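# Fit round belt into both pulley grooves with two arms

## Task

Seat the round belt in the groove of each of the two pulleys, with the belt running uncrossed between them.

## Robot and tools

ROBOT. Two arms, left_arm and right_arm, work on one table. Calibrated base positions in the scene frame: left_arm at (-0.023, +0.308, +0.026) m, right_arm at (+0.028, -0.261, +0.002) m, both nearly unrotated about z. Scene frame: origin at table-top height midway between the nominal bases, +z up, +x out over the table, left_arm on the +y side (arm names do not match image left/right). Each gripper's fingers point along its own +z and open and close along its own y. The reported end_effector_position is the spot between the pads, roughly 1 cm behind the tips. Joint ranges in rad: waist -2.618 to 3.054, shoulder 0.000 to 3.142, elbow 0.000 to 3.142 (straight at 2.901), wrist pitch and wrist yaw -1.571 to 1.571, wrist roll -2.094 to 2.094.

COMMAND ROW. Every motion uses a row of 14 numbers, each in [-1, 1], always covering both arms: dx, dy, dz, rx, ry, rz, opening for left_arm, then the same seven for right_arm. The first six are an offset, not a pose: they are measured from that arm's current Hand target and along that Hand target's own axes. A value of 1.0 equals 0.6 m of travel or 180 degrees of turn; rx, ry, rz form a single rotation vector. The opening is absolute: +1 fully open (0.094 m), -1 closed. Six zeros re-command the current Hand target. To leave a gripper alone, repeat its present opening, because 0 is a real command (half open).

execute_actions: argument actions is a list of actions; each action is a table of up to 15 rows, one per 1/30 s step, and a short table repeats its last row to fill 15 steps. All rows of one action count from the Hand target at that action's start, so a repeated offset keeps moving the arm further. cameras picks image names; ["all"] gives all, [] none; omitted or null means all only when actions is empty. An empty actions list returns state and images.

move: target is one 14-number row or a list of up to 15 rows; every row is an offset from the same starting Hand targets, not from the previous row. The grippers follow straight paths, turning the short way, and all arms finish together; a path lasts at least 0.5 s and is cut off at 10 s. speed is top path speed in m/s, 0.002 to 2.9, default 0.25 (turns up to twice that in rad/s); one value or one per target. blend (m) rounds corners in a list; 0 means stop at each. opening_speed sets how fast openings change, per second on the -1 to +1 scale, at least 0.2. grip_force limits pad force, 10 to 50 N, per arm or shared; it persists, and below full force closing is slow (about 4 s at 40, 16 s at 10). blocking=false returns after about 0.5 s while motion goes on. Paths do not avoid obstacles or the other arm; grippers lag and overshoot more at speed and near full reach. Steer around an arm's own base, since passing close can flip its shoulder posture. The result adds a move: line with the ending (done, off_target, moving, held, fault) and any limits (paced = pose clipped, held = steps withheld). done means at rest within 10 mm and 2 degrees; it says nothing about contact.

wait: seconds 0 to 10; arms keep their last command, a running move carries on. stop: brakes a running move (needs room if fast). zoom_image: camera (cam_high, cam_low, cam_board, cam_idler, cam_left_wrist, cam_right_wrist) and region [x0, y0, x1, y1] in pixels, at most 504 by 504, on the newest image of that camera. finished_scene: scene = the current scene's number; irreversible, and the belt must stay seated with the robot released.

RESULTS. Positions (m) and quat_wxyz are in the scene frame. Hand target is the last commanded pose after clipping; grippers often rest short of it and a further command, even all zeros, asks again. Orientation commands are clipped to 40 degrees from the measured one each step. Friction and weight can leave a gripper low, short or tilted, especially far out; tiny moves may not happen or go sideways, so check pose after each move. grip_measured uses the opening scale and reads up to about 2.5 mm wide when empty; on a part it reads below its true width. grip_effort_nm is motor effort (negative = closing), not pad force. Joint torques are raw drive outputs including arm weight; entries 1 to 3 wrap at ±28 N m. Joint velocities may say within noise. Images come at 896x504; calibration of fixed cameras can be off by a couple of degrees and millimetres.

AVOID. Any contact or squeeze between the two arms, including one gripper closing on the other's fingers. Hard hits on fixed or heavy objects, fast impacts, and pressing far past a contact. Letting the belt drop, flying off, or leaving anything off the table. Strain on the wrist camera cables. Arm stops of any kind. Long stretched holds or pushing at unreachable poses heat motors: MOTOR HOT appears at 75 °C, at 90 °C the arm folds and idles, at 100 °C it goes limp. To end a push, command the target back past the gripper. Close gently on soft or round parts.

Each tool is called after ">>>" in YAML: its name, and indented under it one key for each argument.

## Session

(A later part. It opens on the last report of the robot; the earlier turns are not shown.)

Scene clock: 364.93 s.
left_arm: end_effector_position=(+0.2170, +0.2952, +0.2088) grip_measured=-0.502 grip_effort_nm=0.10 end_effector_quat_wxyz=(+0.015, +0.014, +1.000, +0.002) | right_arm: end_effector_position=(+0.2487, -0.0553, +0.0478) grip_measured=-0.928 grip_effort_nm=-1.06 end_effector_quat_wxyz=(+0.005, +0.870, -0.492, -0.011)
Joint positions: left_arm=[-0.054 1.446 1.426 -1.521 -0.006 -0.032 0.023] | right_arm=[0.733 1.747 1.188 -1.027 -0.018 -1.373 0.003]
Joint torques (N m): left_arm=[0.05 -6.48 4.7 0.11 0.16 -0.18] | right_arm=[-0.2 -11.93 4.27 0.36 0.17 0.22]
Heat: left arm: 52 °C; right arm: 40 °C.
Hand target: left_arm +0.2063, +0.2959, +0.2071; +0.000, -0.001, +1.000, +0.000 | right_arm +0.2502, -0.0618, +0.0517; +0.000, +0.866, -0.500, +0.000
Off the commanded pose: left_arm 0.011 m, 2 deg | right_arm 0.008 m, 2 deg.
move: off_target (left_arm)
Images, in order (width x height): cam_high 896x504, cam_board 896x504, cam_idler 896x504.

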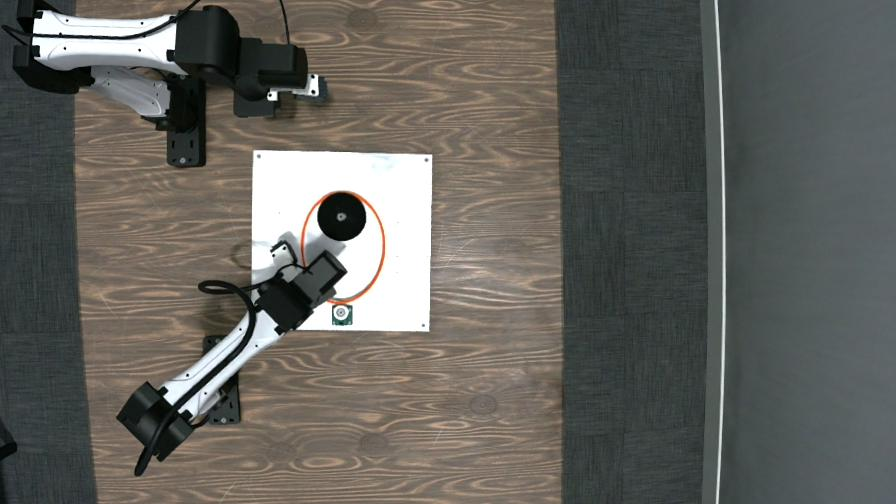

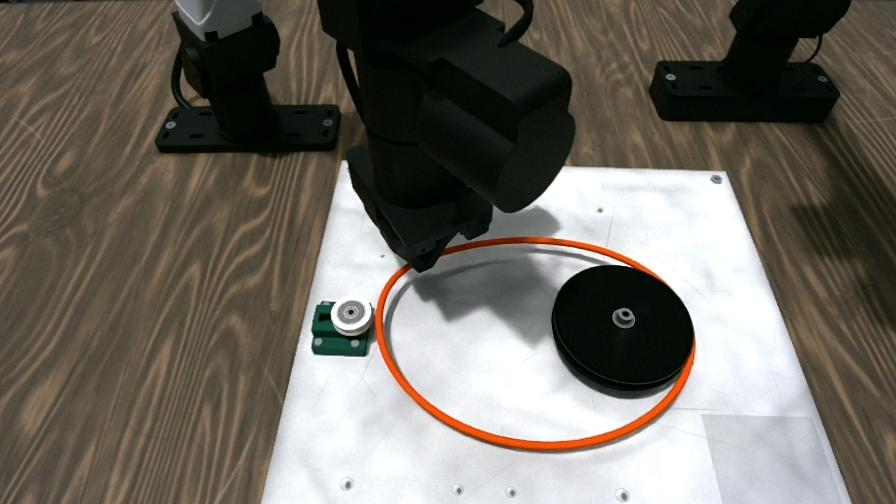

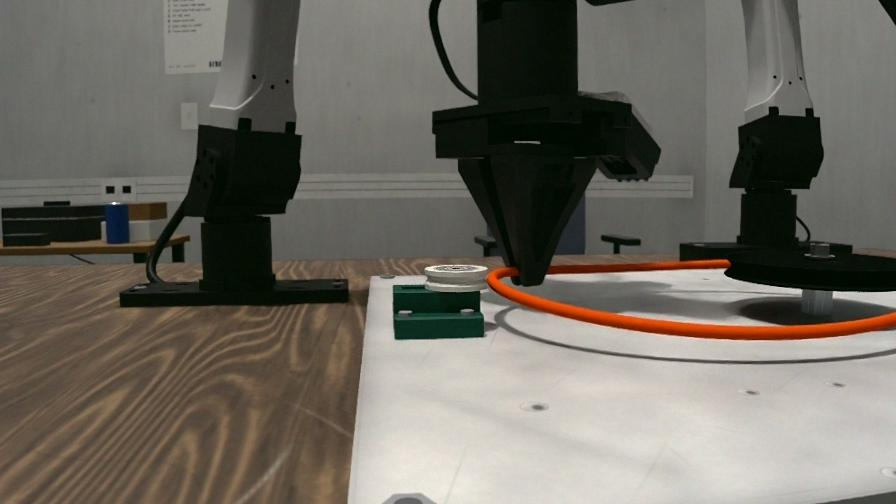

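>>> move:
  target:
    - [0, 0, 0, 0, 0, 0, -0.5, 0, 0, -0.055, 0, 0, 0, -1]
    - [0, 0, 0, 0, 0, 0, -0.5, 0.1132, 0.0193, -0.0717, 0.04, 0, 0.055, -1]
  speed: [0.06, 0.05]
  blend: [0.005, 0]
  cameras: ["cam_idler", "cam_high", "cam_board", "cam_right_wrist"]

>>> zoom_image:
  camera: "cam_idler"
  region: [360, 180, 560, 340]

>>> zoom_image:
  camera: "cam_high"
  region: [265, 180, 415, 340]

>>> zoom_image:
  camera: "cam_board"
  region: [500, 180, 750, 430]

Scene clock: 387.13 s.
left_arm: end_effector_position=(+0.2170, +0.2952, +0.2088) grip_measured=-0.502 grip_effort_nm=0.09 end_effector_quat_wxyz=(+0.015, +0.014, +1.000, +0.002) | right_arm: end_effector_position=(+0.2782, -0.1086, +0.0940) grip_measured=-0.928 grip_effort_nm=-1.06 end_effector_quat_wxyz=(-0.072, +0.823, -0.563, +0.019)
Joint positions: left_arm=[-0.054 1.446 1.426 -1.521 -0.006 -0.032 0.023] | right_arm=[0.525 1.525 1.127 -1.027 -0.027 -1.409 0.003]
Joint torques (N m): left_arm=[0.14 -6.23 4.46 0.13 0.19 -0.13] | right_arm=[-1.32 -9.73 4.71 0.41 0.25 0.01]
Heat: left arm: 47 °C; right arm: 41 °C.
Hand target: left_arm +0.2063, +0.2959, +0.2071; +0.000, -0.001, +1.000, +0.000 | right_arm +0.2740, -0.1264, +0.0947; -0.054, +0.818, -0.572, +0.031
Off the commanded pose: left_arm 0.011 m, 2 deg | right_arm 0.018 m, 3 deg.
move: off_target (left_arm, right_arm)
camera_calibration:
cam_right_wrist: T_world_to_cam=[[0.899423, 0.394017, 0.189178, -0.233966], [0.257919, -0.82789, 0.498072, -0.17307], [0.352867, -0.399185, -0.846248, 0.043294], [0, 0, 0, 1]] pos_world=[0.239795, -0.0338139, 0.1671]
Images, in order (width x height): cam_high 896x504, cam_board 896x504, cam_idler 896x504, cam_right_wrist 896x504.

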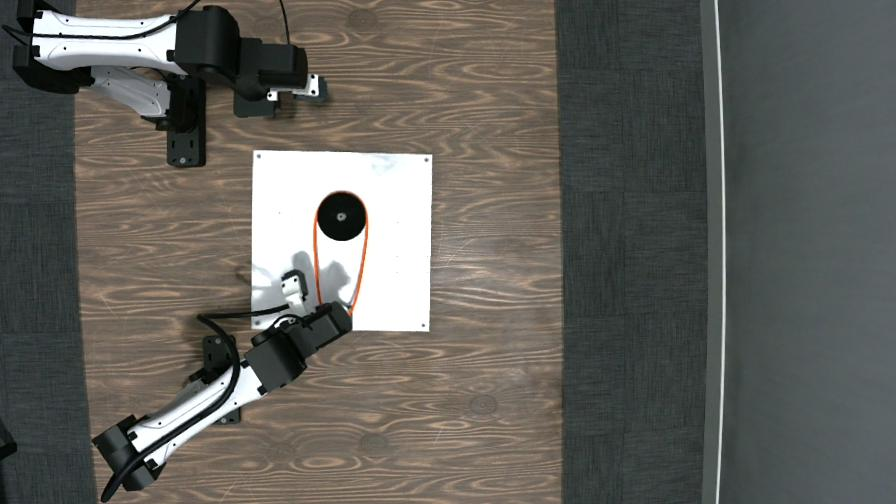

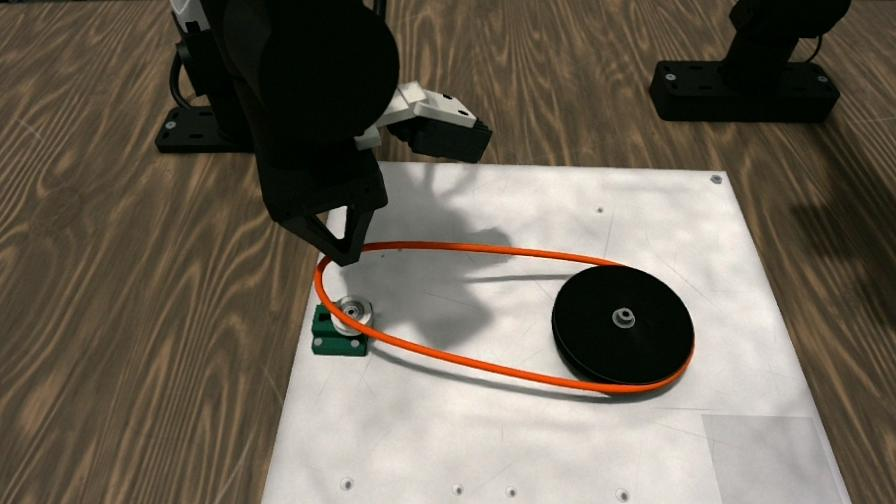

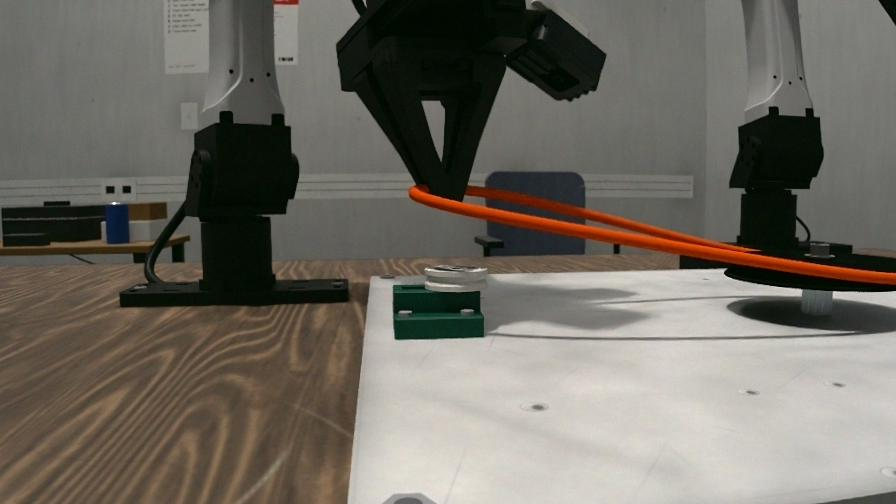

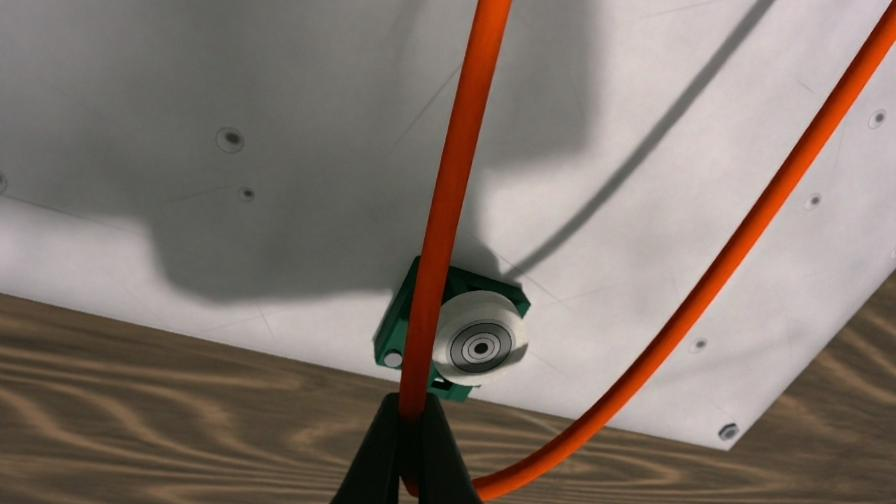

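Scaled by 2.520 from the camera's 896x504 image, which has a finer 1280x720 frame.

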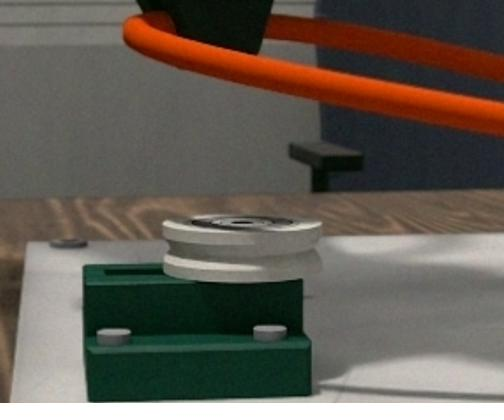

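Scaled by 3.150 from the camera's 896x504 image, which has a finer 1280x720 frame.

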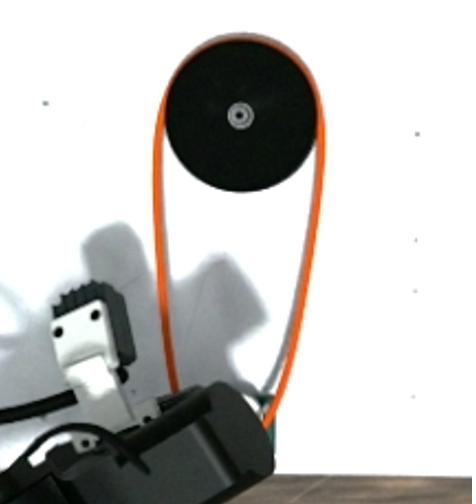

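Scaled by 2.016 from the camera's 896x504 image, which has a finer 1280x720 frame.

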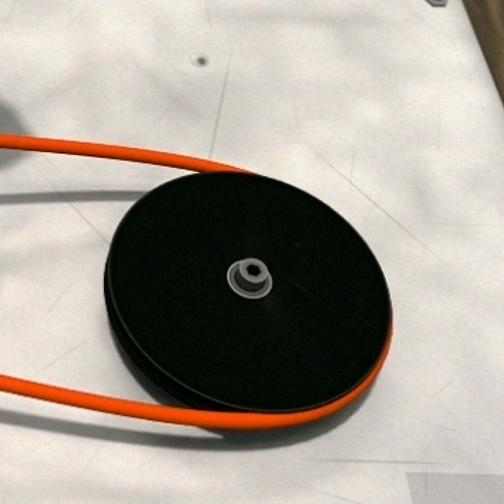

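>>> move:
  target:
    - [0, 0, 0, 0, 0, 0, -0.5, -0.004, 0.0202, 0.0895, 0, 0, 0, -1]
  speed: 0.05
  cameras: ["cam_idler", "cam_high", "cam_board", "cam_right_wrist"]

>>> zoom_image:
  camera: "cam_idler"
  region: [360, 180, 560, 340]

>>> zoom_image:
  camera: "cam_board"
  region: [280, 230, 440, 370]

Scene clock: 420.50 s.
left_arm: end_effector_position=(+0.2170, +0.2952, +0.2088) grip_measured=-0.502 grip_effort_nm=0.09 end_effector_quat_wxyz=(+0.015, +0.014, +1.000, +0.002) | right_arm: end_effector_position=(+0.2750, -0.1104, +0.0498) grip_measured=-0.928 grip_effort_nm=-1.06 end_effector_quat_wxyz=(-0.087, +0.822, -0.562, +0.026)
Joint positions: left_arm=[-0.054 1.446 1.426 -1.521 -0.006 -0.032 0.023] | right_arm=[0.525 1.525 0.941 -0.808 -0.027 -1.409 0.003]
Joint torques (N m): left_arm=[0.05 -6.46 4.51 0.1 0.17 -0.18] | right_arm=[-0.21 -5.9 4.4 0.54 0.27 0.13]
Heat: left arm: 43 °C; right arm: 41 °C.
Hand target: left_arm +0.2063, +0.2959, +0.2071; +0.000, -0.001, +1.000, +0.000 | right_arm +0.2680, -0.1254, +0.0400; -0.054, +0.818, -0.572, +0.031
Off the commanded pose: left_arm 0.011 m, 2 deg | right_arm 0.019 m, 4 deg.
move: off_target (left_arm, right_arm)
camera_calibration:
cam_right_wrist: T_world_to_cam=[[0.893609, 0.390609, 0.221103, -0.222399], [0.243897, -0.836107, 0.491366, -0.148407], [0.376798, -0.385163, -0.842421, 0.00105502], [0, 0, 0, 1]] pos_world=[0.234537, -0.0368067, 0.122984]
Images, in order (width x height): cam_high 896x504, cam_board 896x504, cam_idler 896x504, cam_right_wrist 896x504.

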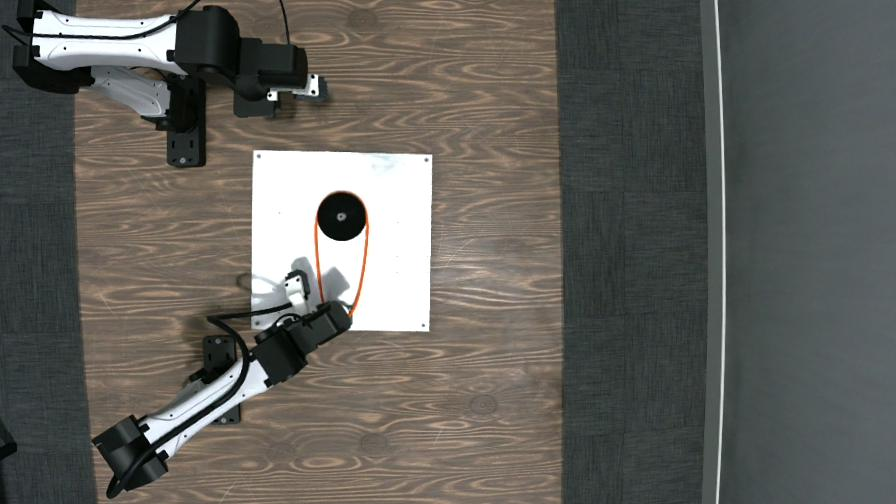

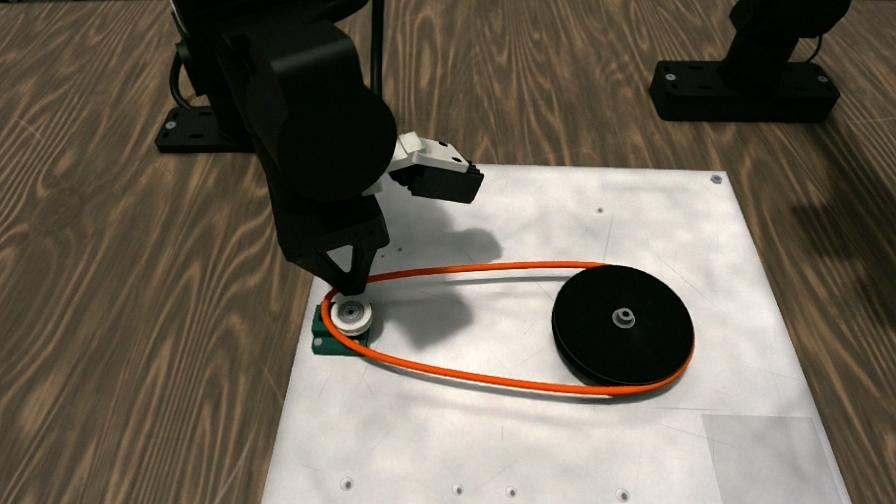

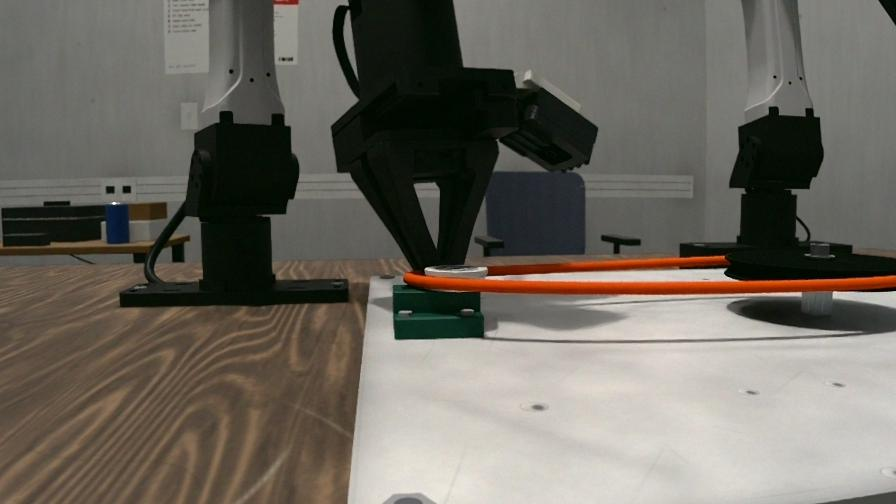

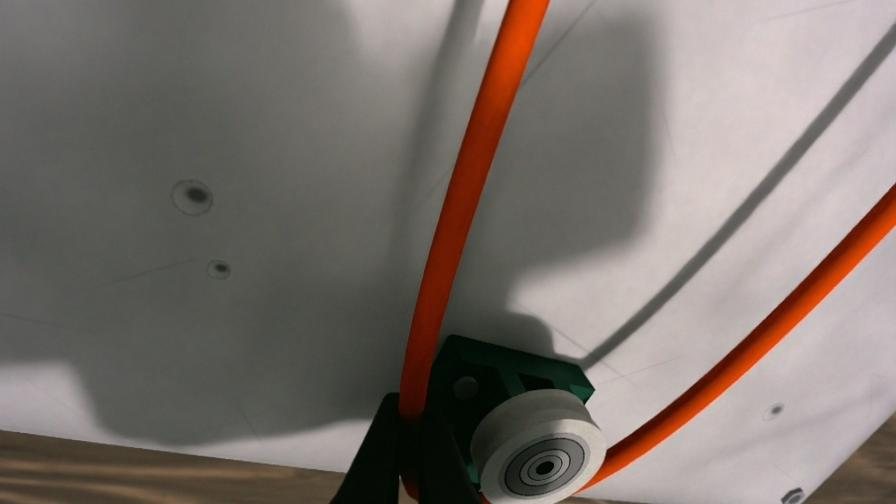

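Scaled by 2.520 from the camera's 896x504 image, which has a finer 1280x720 frame.

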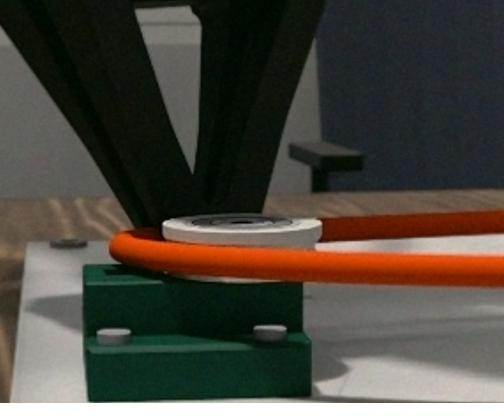

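Scaled by 3.150 from the camera's 896x504 image, which has a finer 1280x720 frame.

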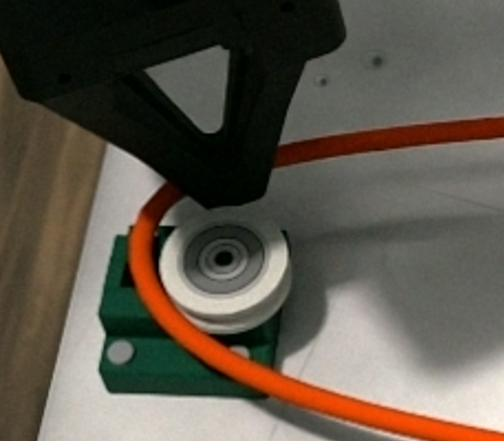

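>>> move:
  target:
    - [0, 0, 0, 0, 0, 0, -0.5, -0.044, -0.0375, -0.0125, -0.0094, -0.0005, 0.0562, -1]
  speed: 0.04
  cameras: ["cam_idler", "cam_board"]

>>> zoom_image:
  camera: "cam_idler"
  region: [360, 180, 560, 340]

>>> zoom_image:
  camera: "cam_board"
  region: [280, 230, 440, 370]

Scene clock: 444.10 s.
left_arm: end_effector_position=(+0.2170, +0.2952, +0.2088) grip_measured=-0.502 grip_effort_nm=0.10 end_effector_quat_wxyz=(+0.015, +0.014, +1.000, +0.002) | right_arm: end_effector_position=(+0.2774, -0.0886, +0.0496) grip_measured=-0.928 grip_effort_nm=-1.06 end_effector_quat_wxyz=(-0.064, +0.772, -0.633, +0.005)
Joint positions: left_arm=[-0.054 1.446 1.426 -1.521 -0.006 -0.032 0.023] | right_arm=[0.583 1.625 1.048 -0.869 -0.027 -1.178 0.003]
Joint torques (N m): left_arm=[-0.02 -6.53 4.59 0.11 0.19 -0.12] | right_arm=[0.81 -6.04 8.57 0.28 0.25 0.32]
Heat: left arm: 41 °C; right arm: 37 °C.
Hand target: left_arm +0.2063, +0.2959, +0.2071; +0.000, -0.001, +1.000, +0.000 | right_arm +0.2790, -0.0934, +0.0505; -0.045, +0.765, -0.642, +0.017
Off the commanded pose: left_arm 0.011 m, 2 deg | right_arm 0.005 m, 3 deg.
move: off_target (left_arm, right_arm)
Images, in order (width x height): cam_board 896x504, cam_idler 896x504.

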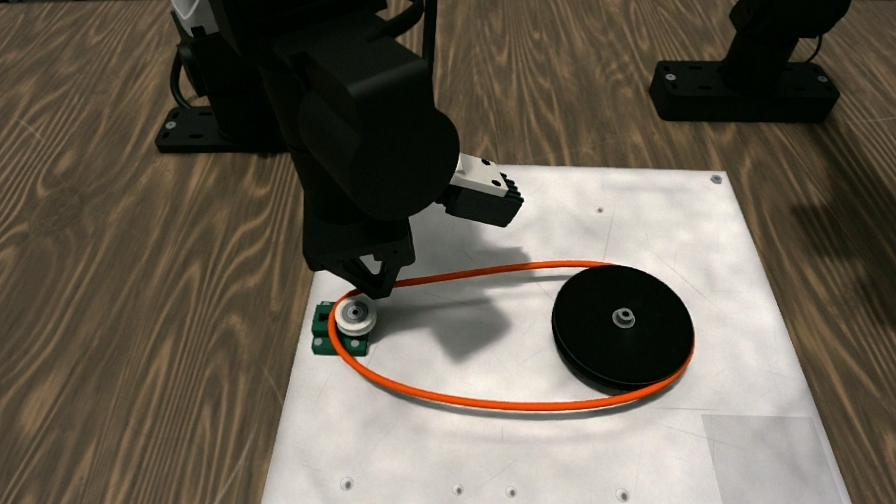

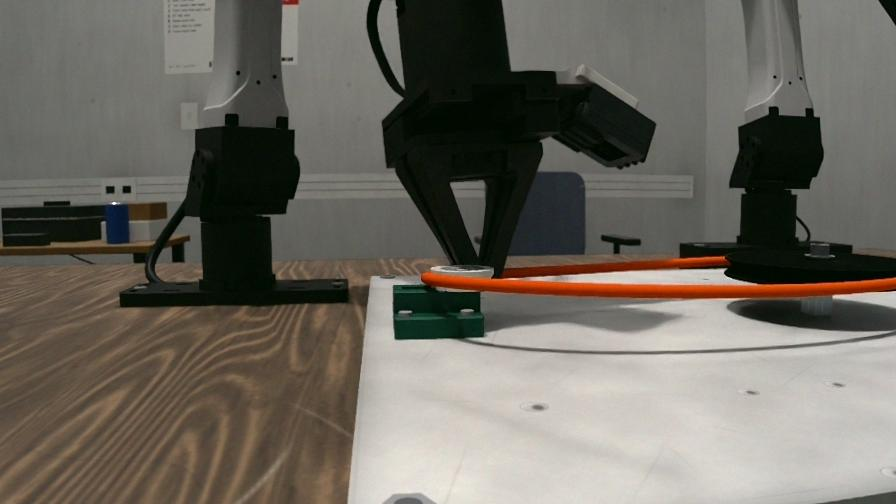

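Scaled by 2.520 from the camera's 896x504 image, which has a finer 1280x720 frame.

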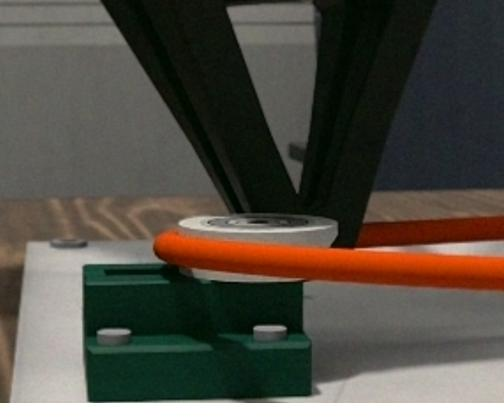

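Scaled by 3.150 from the camera's 896x504 image, which has a finer 1280x720 frame.

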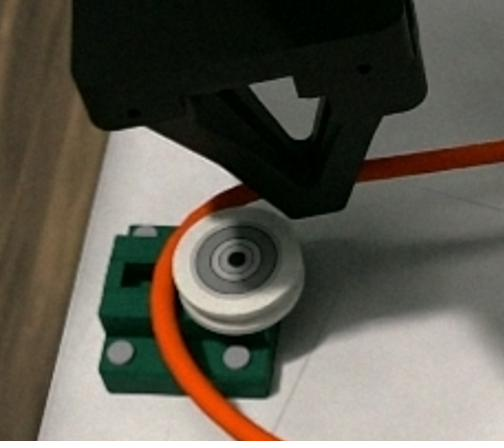

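>>> move:
  target:
    - [0,0,0,0,0,0,-0.5,0,0,0,0,0,0,-0.76]
  speed: 0.03
  opening_speed: 0.3
  cameras: ["cam_idler","cam_board"]

>>> zoom_image:
  camera: "cam_idler"
  region: [360, 180, 560, 340]

>>> zoom_image:
  camera: "cam_board"
  region: [280, 230, 440, 370]

Scene clock: 477.27 s.
left_arm: end_effector_position=(+0.2170, +0.2952, +0.2088) grip_measured=-0.502 grip_effort_nm=0.10 end_effector_quat_wxyz=(+0.015, +0.014, +1.000, +0.002) | right_arm: end_effector_position=(+0.2756, -0.0920, +0.0491) grip_measured=-0.763 grip_effort_nm=0.11 end_effector_quat_wxyz=(-0.056, +0.767, -0.639, +0.008)
Joint positions: left_arm=[-0.054 1.446 1.426 -1.521 -0.006 -0.032 0.023] | right_arm=[0.583 1.625 1.048 -0.883 -0.017 -1.162 0.011]
Joint torques (N m): left_arm=[0.02 -6.64 4.67 0.11 0.23 -0.2] | right_arm=[0.81 -5.94 8.57 0.39 0.25 0.23]
Heat: left arm: 40 °C; right arm: 36 °C.
Hand target: left_arm +0.2063, +0.2959, +0.2071; +0.000, -0.001, +1.000, +0.000 | right_arm +0.2790, -0.0934, +0.0505; -0.045, +0.765, -0.642, +0.017
Off the commanded pose: left_arm 0.011 m, 2 deg | right_arm 0.004 m, 2 deg.
move: off_target (left_arm)
Images, in order (width x height): cam_board 896x504, cam_idler 896x504.

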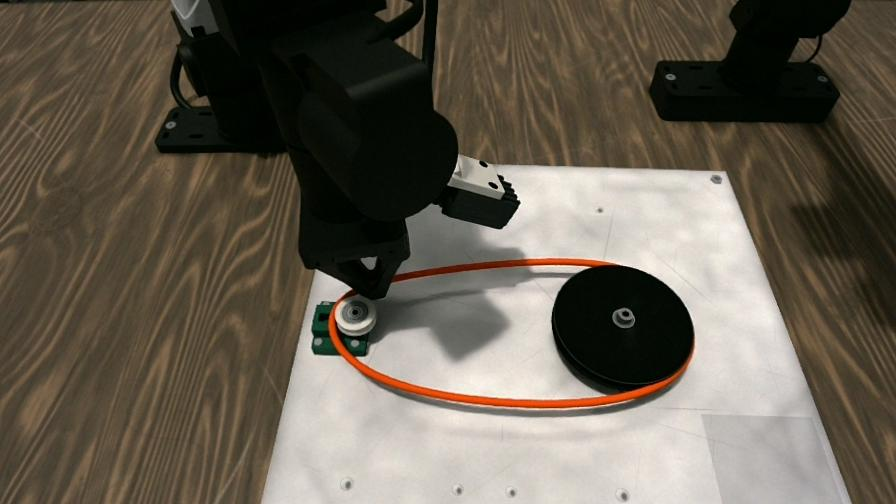

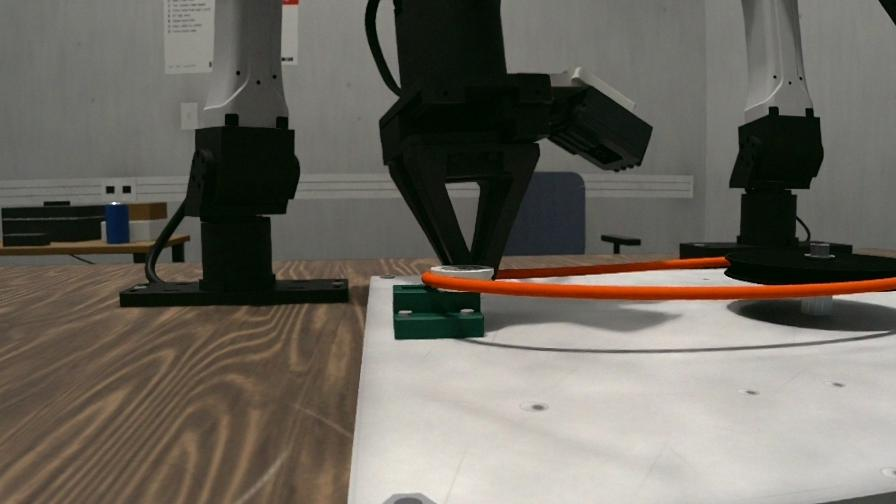

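Scaled by 2.520 from the camera's 896x504 image, which has a finer 1280x720 frame.

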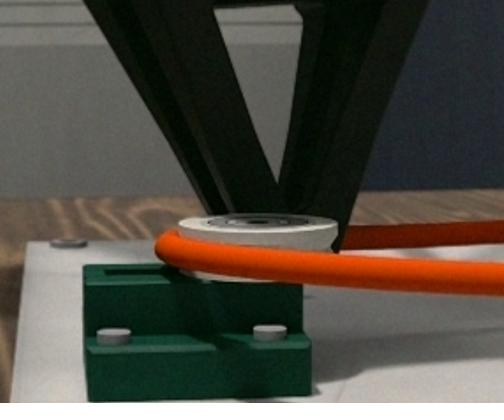

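Scaled by 3.150 from the camera's 896x504 image, which has a finer 1280x720 frame.

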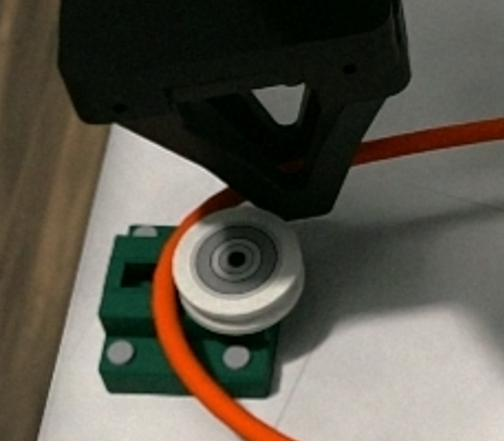

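>>> move:
  target:
    - [0,0,0,0,0,0,-0.5,-0.0012,0.0065,-0.0006,0,0,0,-0.58]
    - [0,0,0,0,0,0,-0.5,-0.006,-0.0072,-0.15,0,0,0,-0.58]
  speed: [0.03,0.05]
  opening_speed: 0.3
  cameras: ["cam_high","cam_idler","cam_board","cam_low"]

>>> zoom_image:
  camera: "cam_idler"
  region: [390, 230, 510, 310]

>>> zoom_image:
  camera: "cam_board"
  region: [280, 230, 440, 370]

>>> zoom_image:
  camera: "cam_idler"
  region: [640, 200, 896, 360]

Scene clock: 489.70 s.
left_arm: end_effector_position=(+0.2170, +0.2952, +0.2088) grip_measured=-0.502 grip_effort_nm=0.10 end_effector_quat_wxyz=(+0.015, +0.014, +1.000, +0.002) | right_arm: end_effector_position=(+0.2756, -0.0910, +0.1265) grip_measured=-0.583 grip_effort_nm=0.12 end_effector_quat_wxyz=(-0.039, +0.766, -0.642, +0.006)
Joint positions: left_arm=[-0.054 1.446 1.426 -1.521 -0.006 -0.032 0.023] | right_arm=[0.589 1.606 1.345 -1.233 -0.01 -1.152 0.02]
Joint torques (N m): left_arm=[0.12 -6.52 4.56 0.14 0.18 -0.15] | right_arm=[0.95 -10.36 8.75 0.21 0.2 0.21]
Heat: left arm: 40 °C; right arm: 35 °C.
Hand target: left_arm +0.2063, +0.2959, +0.2071; +0.000, -0.001, +1.000, +0.000 | right_arm +0.2751, -0.0934, +0.1406; -0.045, +0.765, -0.642, +0.017
Off the commanded pose: left_arm 0.011 m, 2 deg | right_arm 0.014 m, 2 deg.
move: off_target (left_arm, right_arm)
Images, in order (width x height): cam_high 896x504, cam_low 896x504, cam_board 896x504, cam_idler 896x504.

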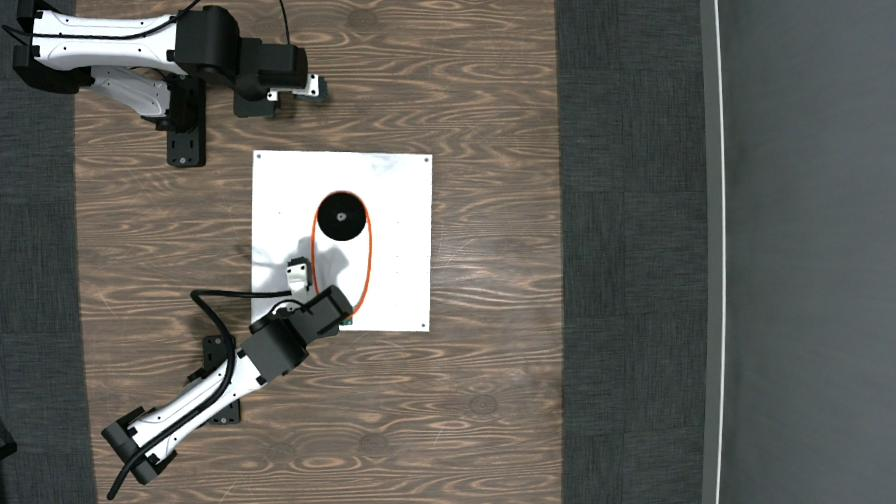

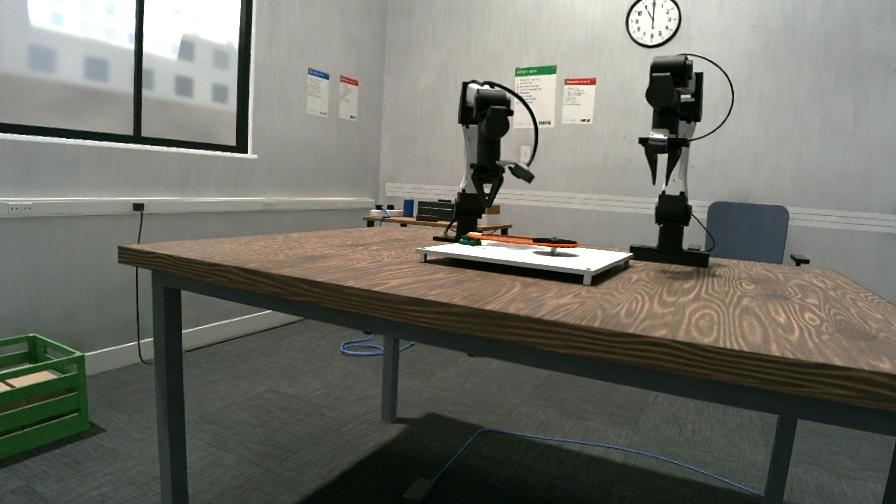

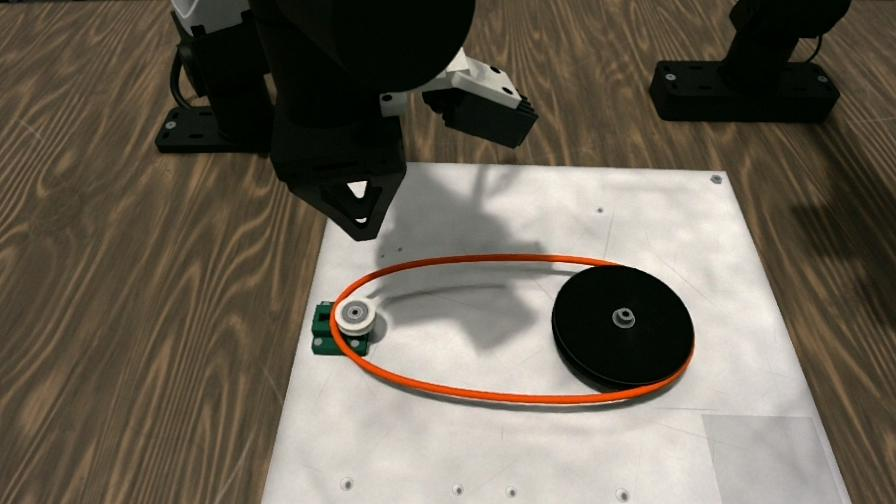

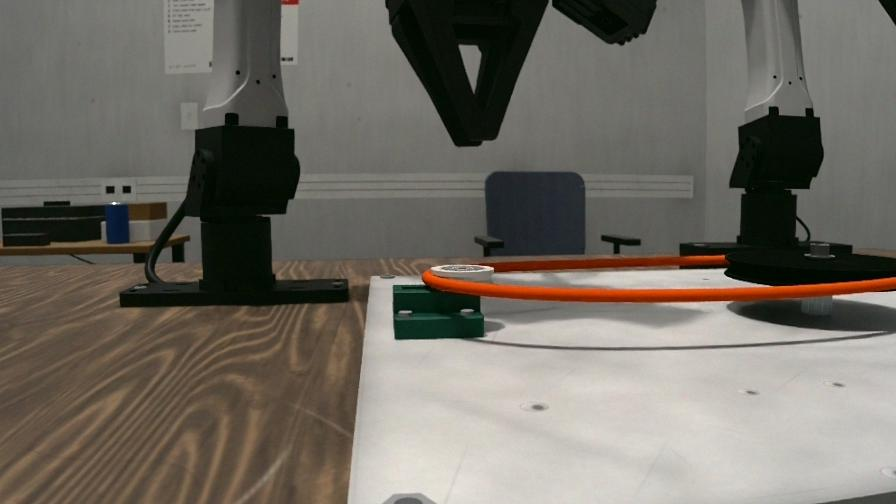

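Scaled by 4.200 from the camera's 896x504 image, which has a finer 1280x720 frame.

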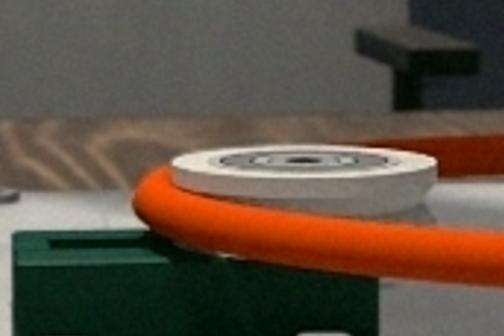

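Scaled by 3.150 from the camera's 896x504 image, which has a finer 1280x720 frame.

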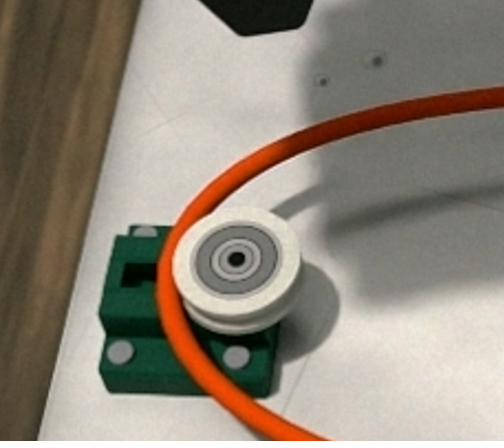

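Scaled by 1.969 from the camera's 896x504 image, which has a finer 1280x720 frame.

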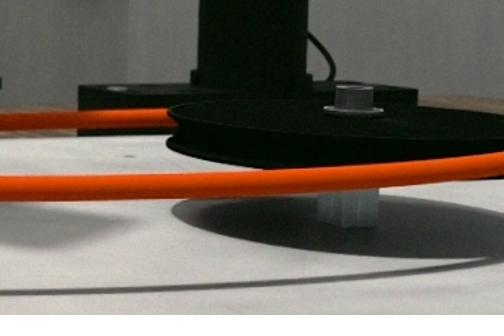

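>>> zoom_image:
  camera: "cam_board"
  region: [540, 240, 720, 410]

>>> zoom_image:
  camera: "cam_high"
  region: [300, 180, 390, 260]

>>> zoom_image:
  camera: "cam_low"
  region: [440, 220, 600, 280]

Scaled by 2.800 from the camera's 896x504 image, which has a finer 1280x720 frame.

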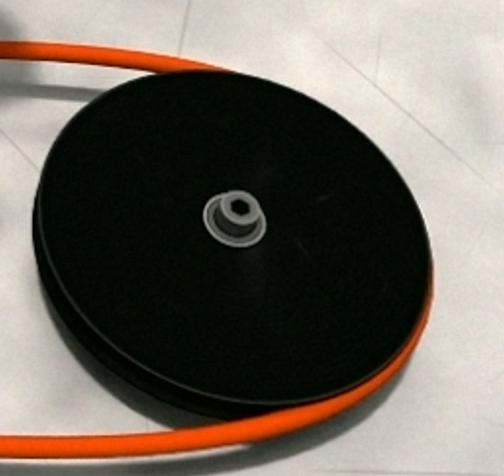

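Scaled by 5.600 from the camera's 896x504 image, which has a finer 1280x720 frame.

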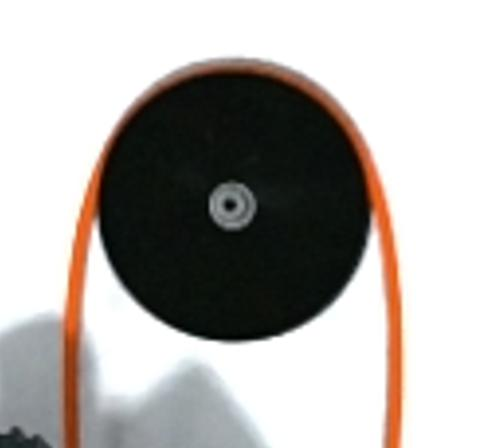

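Scaled by 3.150 from the camera's 896x504 image, which has a finer 1280x720 frame.

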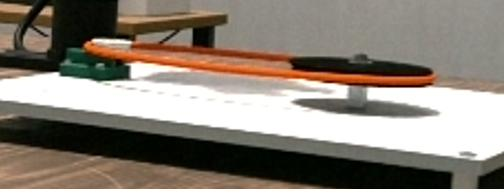

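>>> zoom_image:
  camera: "cam_low"
  region: [520, 228, 590, 264]

>>> zoom_image:
  camera: "cam_idler"
  region: [760, 220, 896, 310]

>>> execute_actions:
  actions: []

Scaled by 7.200 from the camera's 896x504 image, which has a finer 1280x720 frame.

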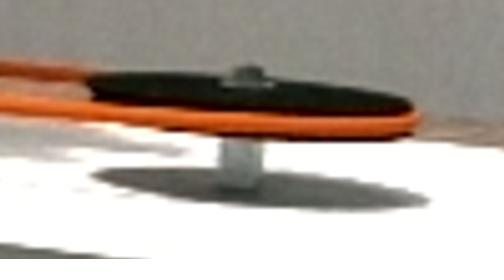

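Scaled by 3.706 from the camera's 896x504 image, which has a finer 1280x720 frame.

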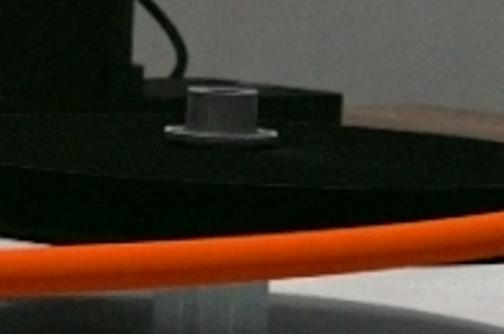

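Scene clock: 508.43 s.
left_arm: end_effector_position=(+0.2170, +0.2952, +0.2088) grip_measured=-0.502 grip_effort_nm=0.10 end_effector_quat_wxyz=(+0.015, +0.014, +1.000, +0.002) | right_arm: end_effector_position=(+0.2756, -0.0910, +0.1265) grip_measured=-0.583 grip_effort_nm=0.12 end_effector_quat_wxyz=(-0.039, +0.766, -0.642, +0.006)
Joint positions: left_arm=[-0.054 1.446 1.426 -1.521 -0.006 -0.032 0.023] | right_arm=[0.589 1.606 1.345 -1.233 -0.01 -1.152 0.02]
Joint velocities: within noise
Joint torques (N m): left_arm=[0.02 -6.41 4.64 0.15 0.18 -0.21] | right_arm=[0.95 -10.35 8.75 0.21 0.2 0.21]
Heat: left arm: 39 °C; right arm: 36 °C.
Hand target: left_arm +0.2063, +0.2959, +0.2071; +0.000, -0.001, +1.000, +0.000 | right_arm +0.2751, -0.0934, +0.1406; -0.045, +0.765, -0.642, +0.017
Tool commands: left_gripper/opening=-0.5 right_gripper/opening=-0.58
Off the commanded pose: left_arm 0.011 m, 2 deg | right_arm 0.014 m, 2 deg.
camera_calibration:
cam_left_wrist: T_world_to_cam=[[0.0266362, -0.998498, 0.0478677, 0.270193], [-0.86966, 0.000466251, 0.493652, 0.126289], [-0.492933, -0.0547776, -0.868341, 0.401732], [0, 0, 0, 1]] pos_world=[0.300658, 0.291734, 0.273565]
cam_right_wrist: T_world_to_cam=[[0.969229, 0.216869, 0.116459, -0.270864], [0.129233, -0.850951, 0.509098, -0.142127], [0.209508, -0.478382, -0.852794, 0.111882], [0, 0, 0, 1]] pos_world=[0.257457, -0.00867911, 0.199314]

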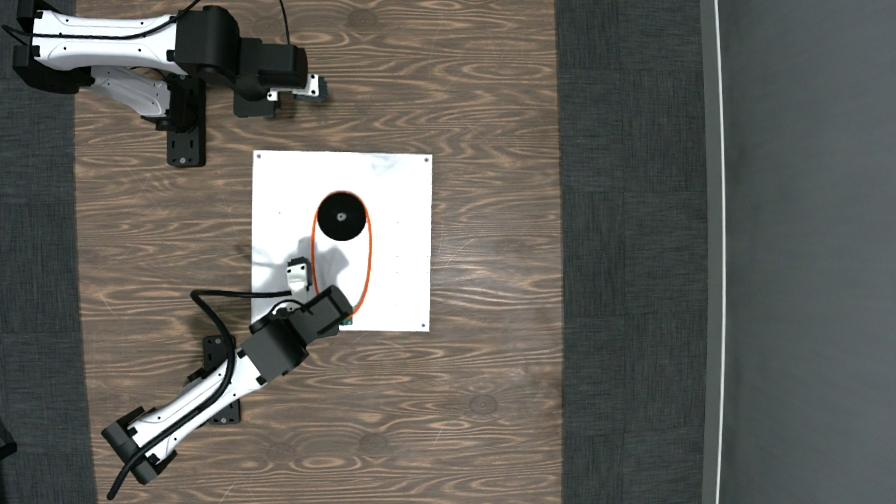

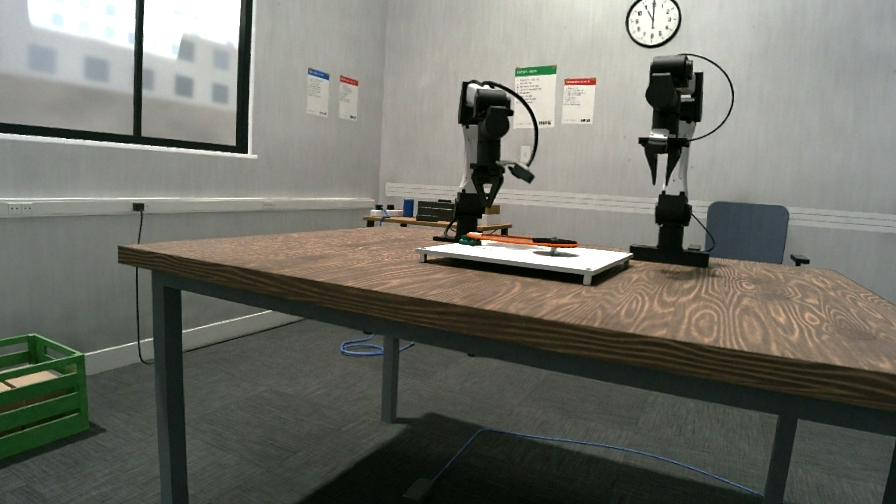

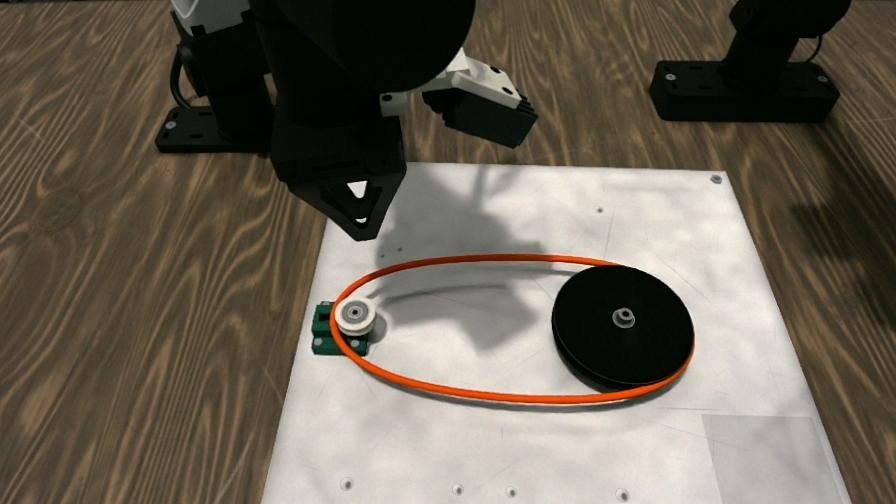

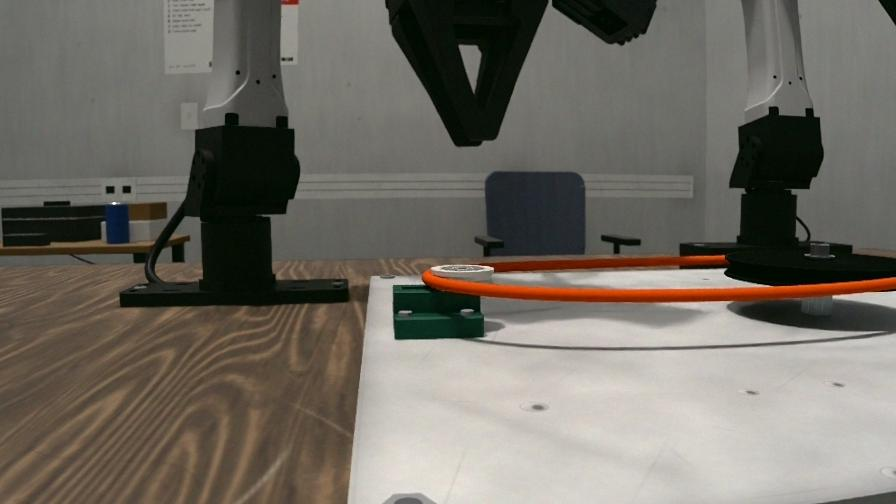

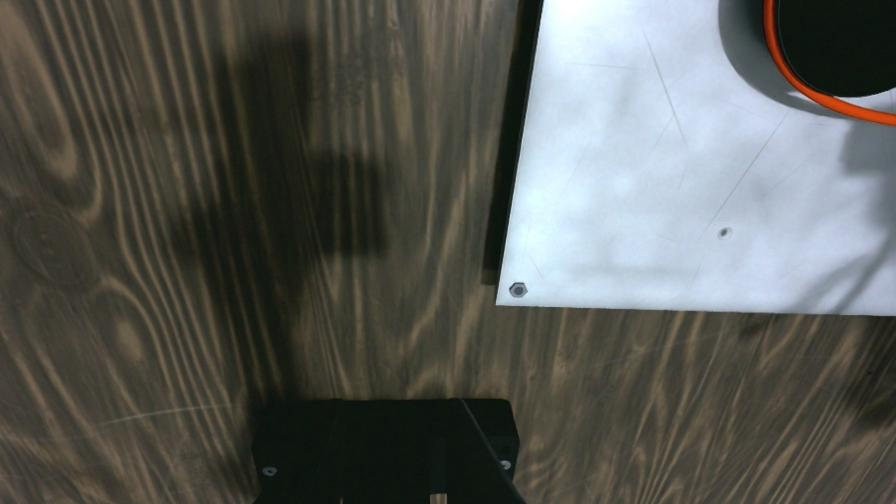

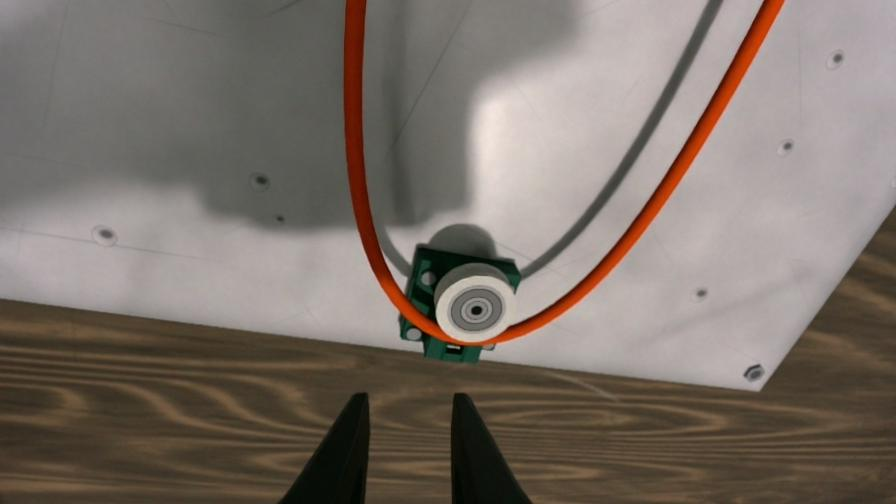

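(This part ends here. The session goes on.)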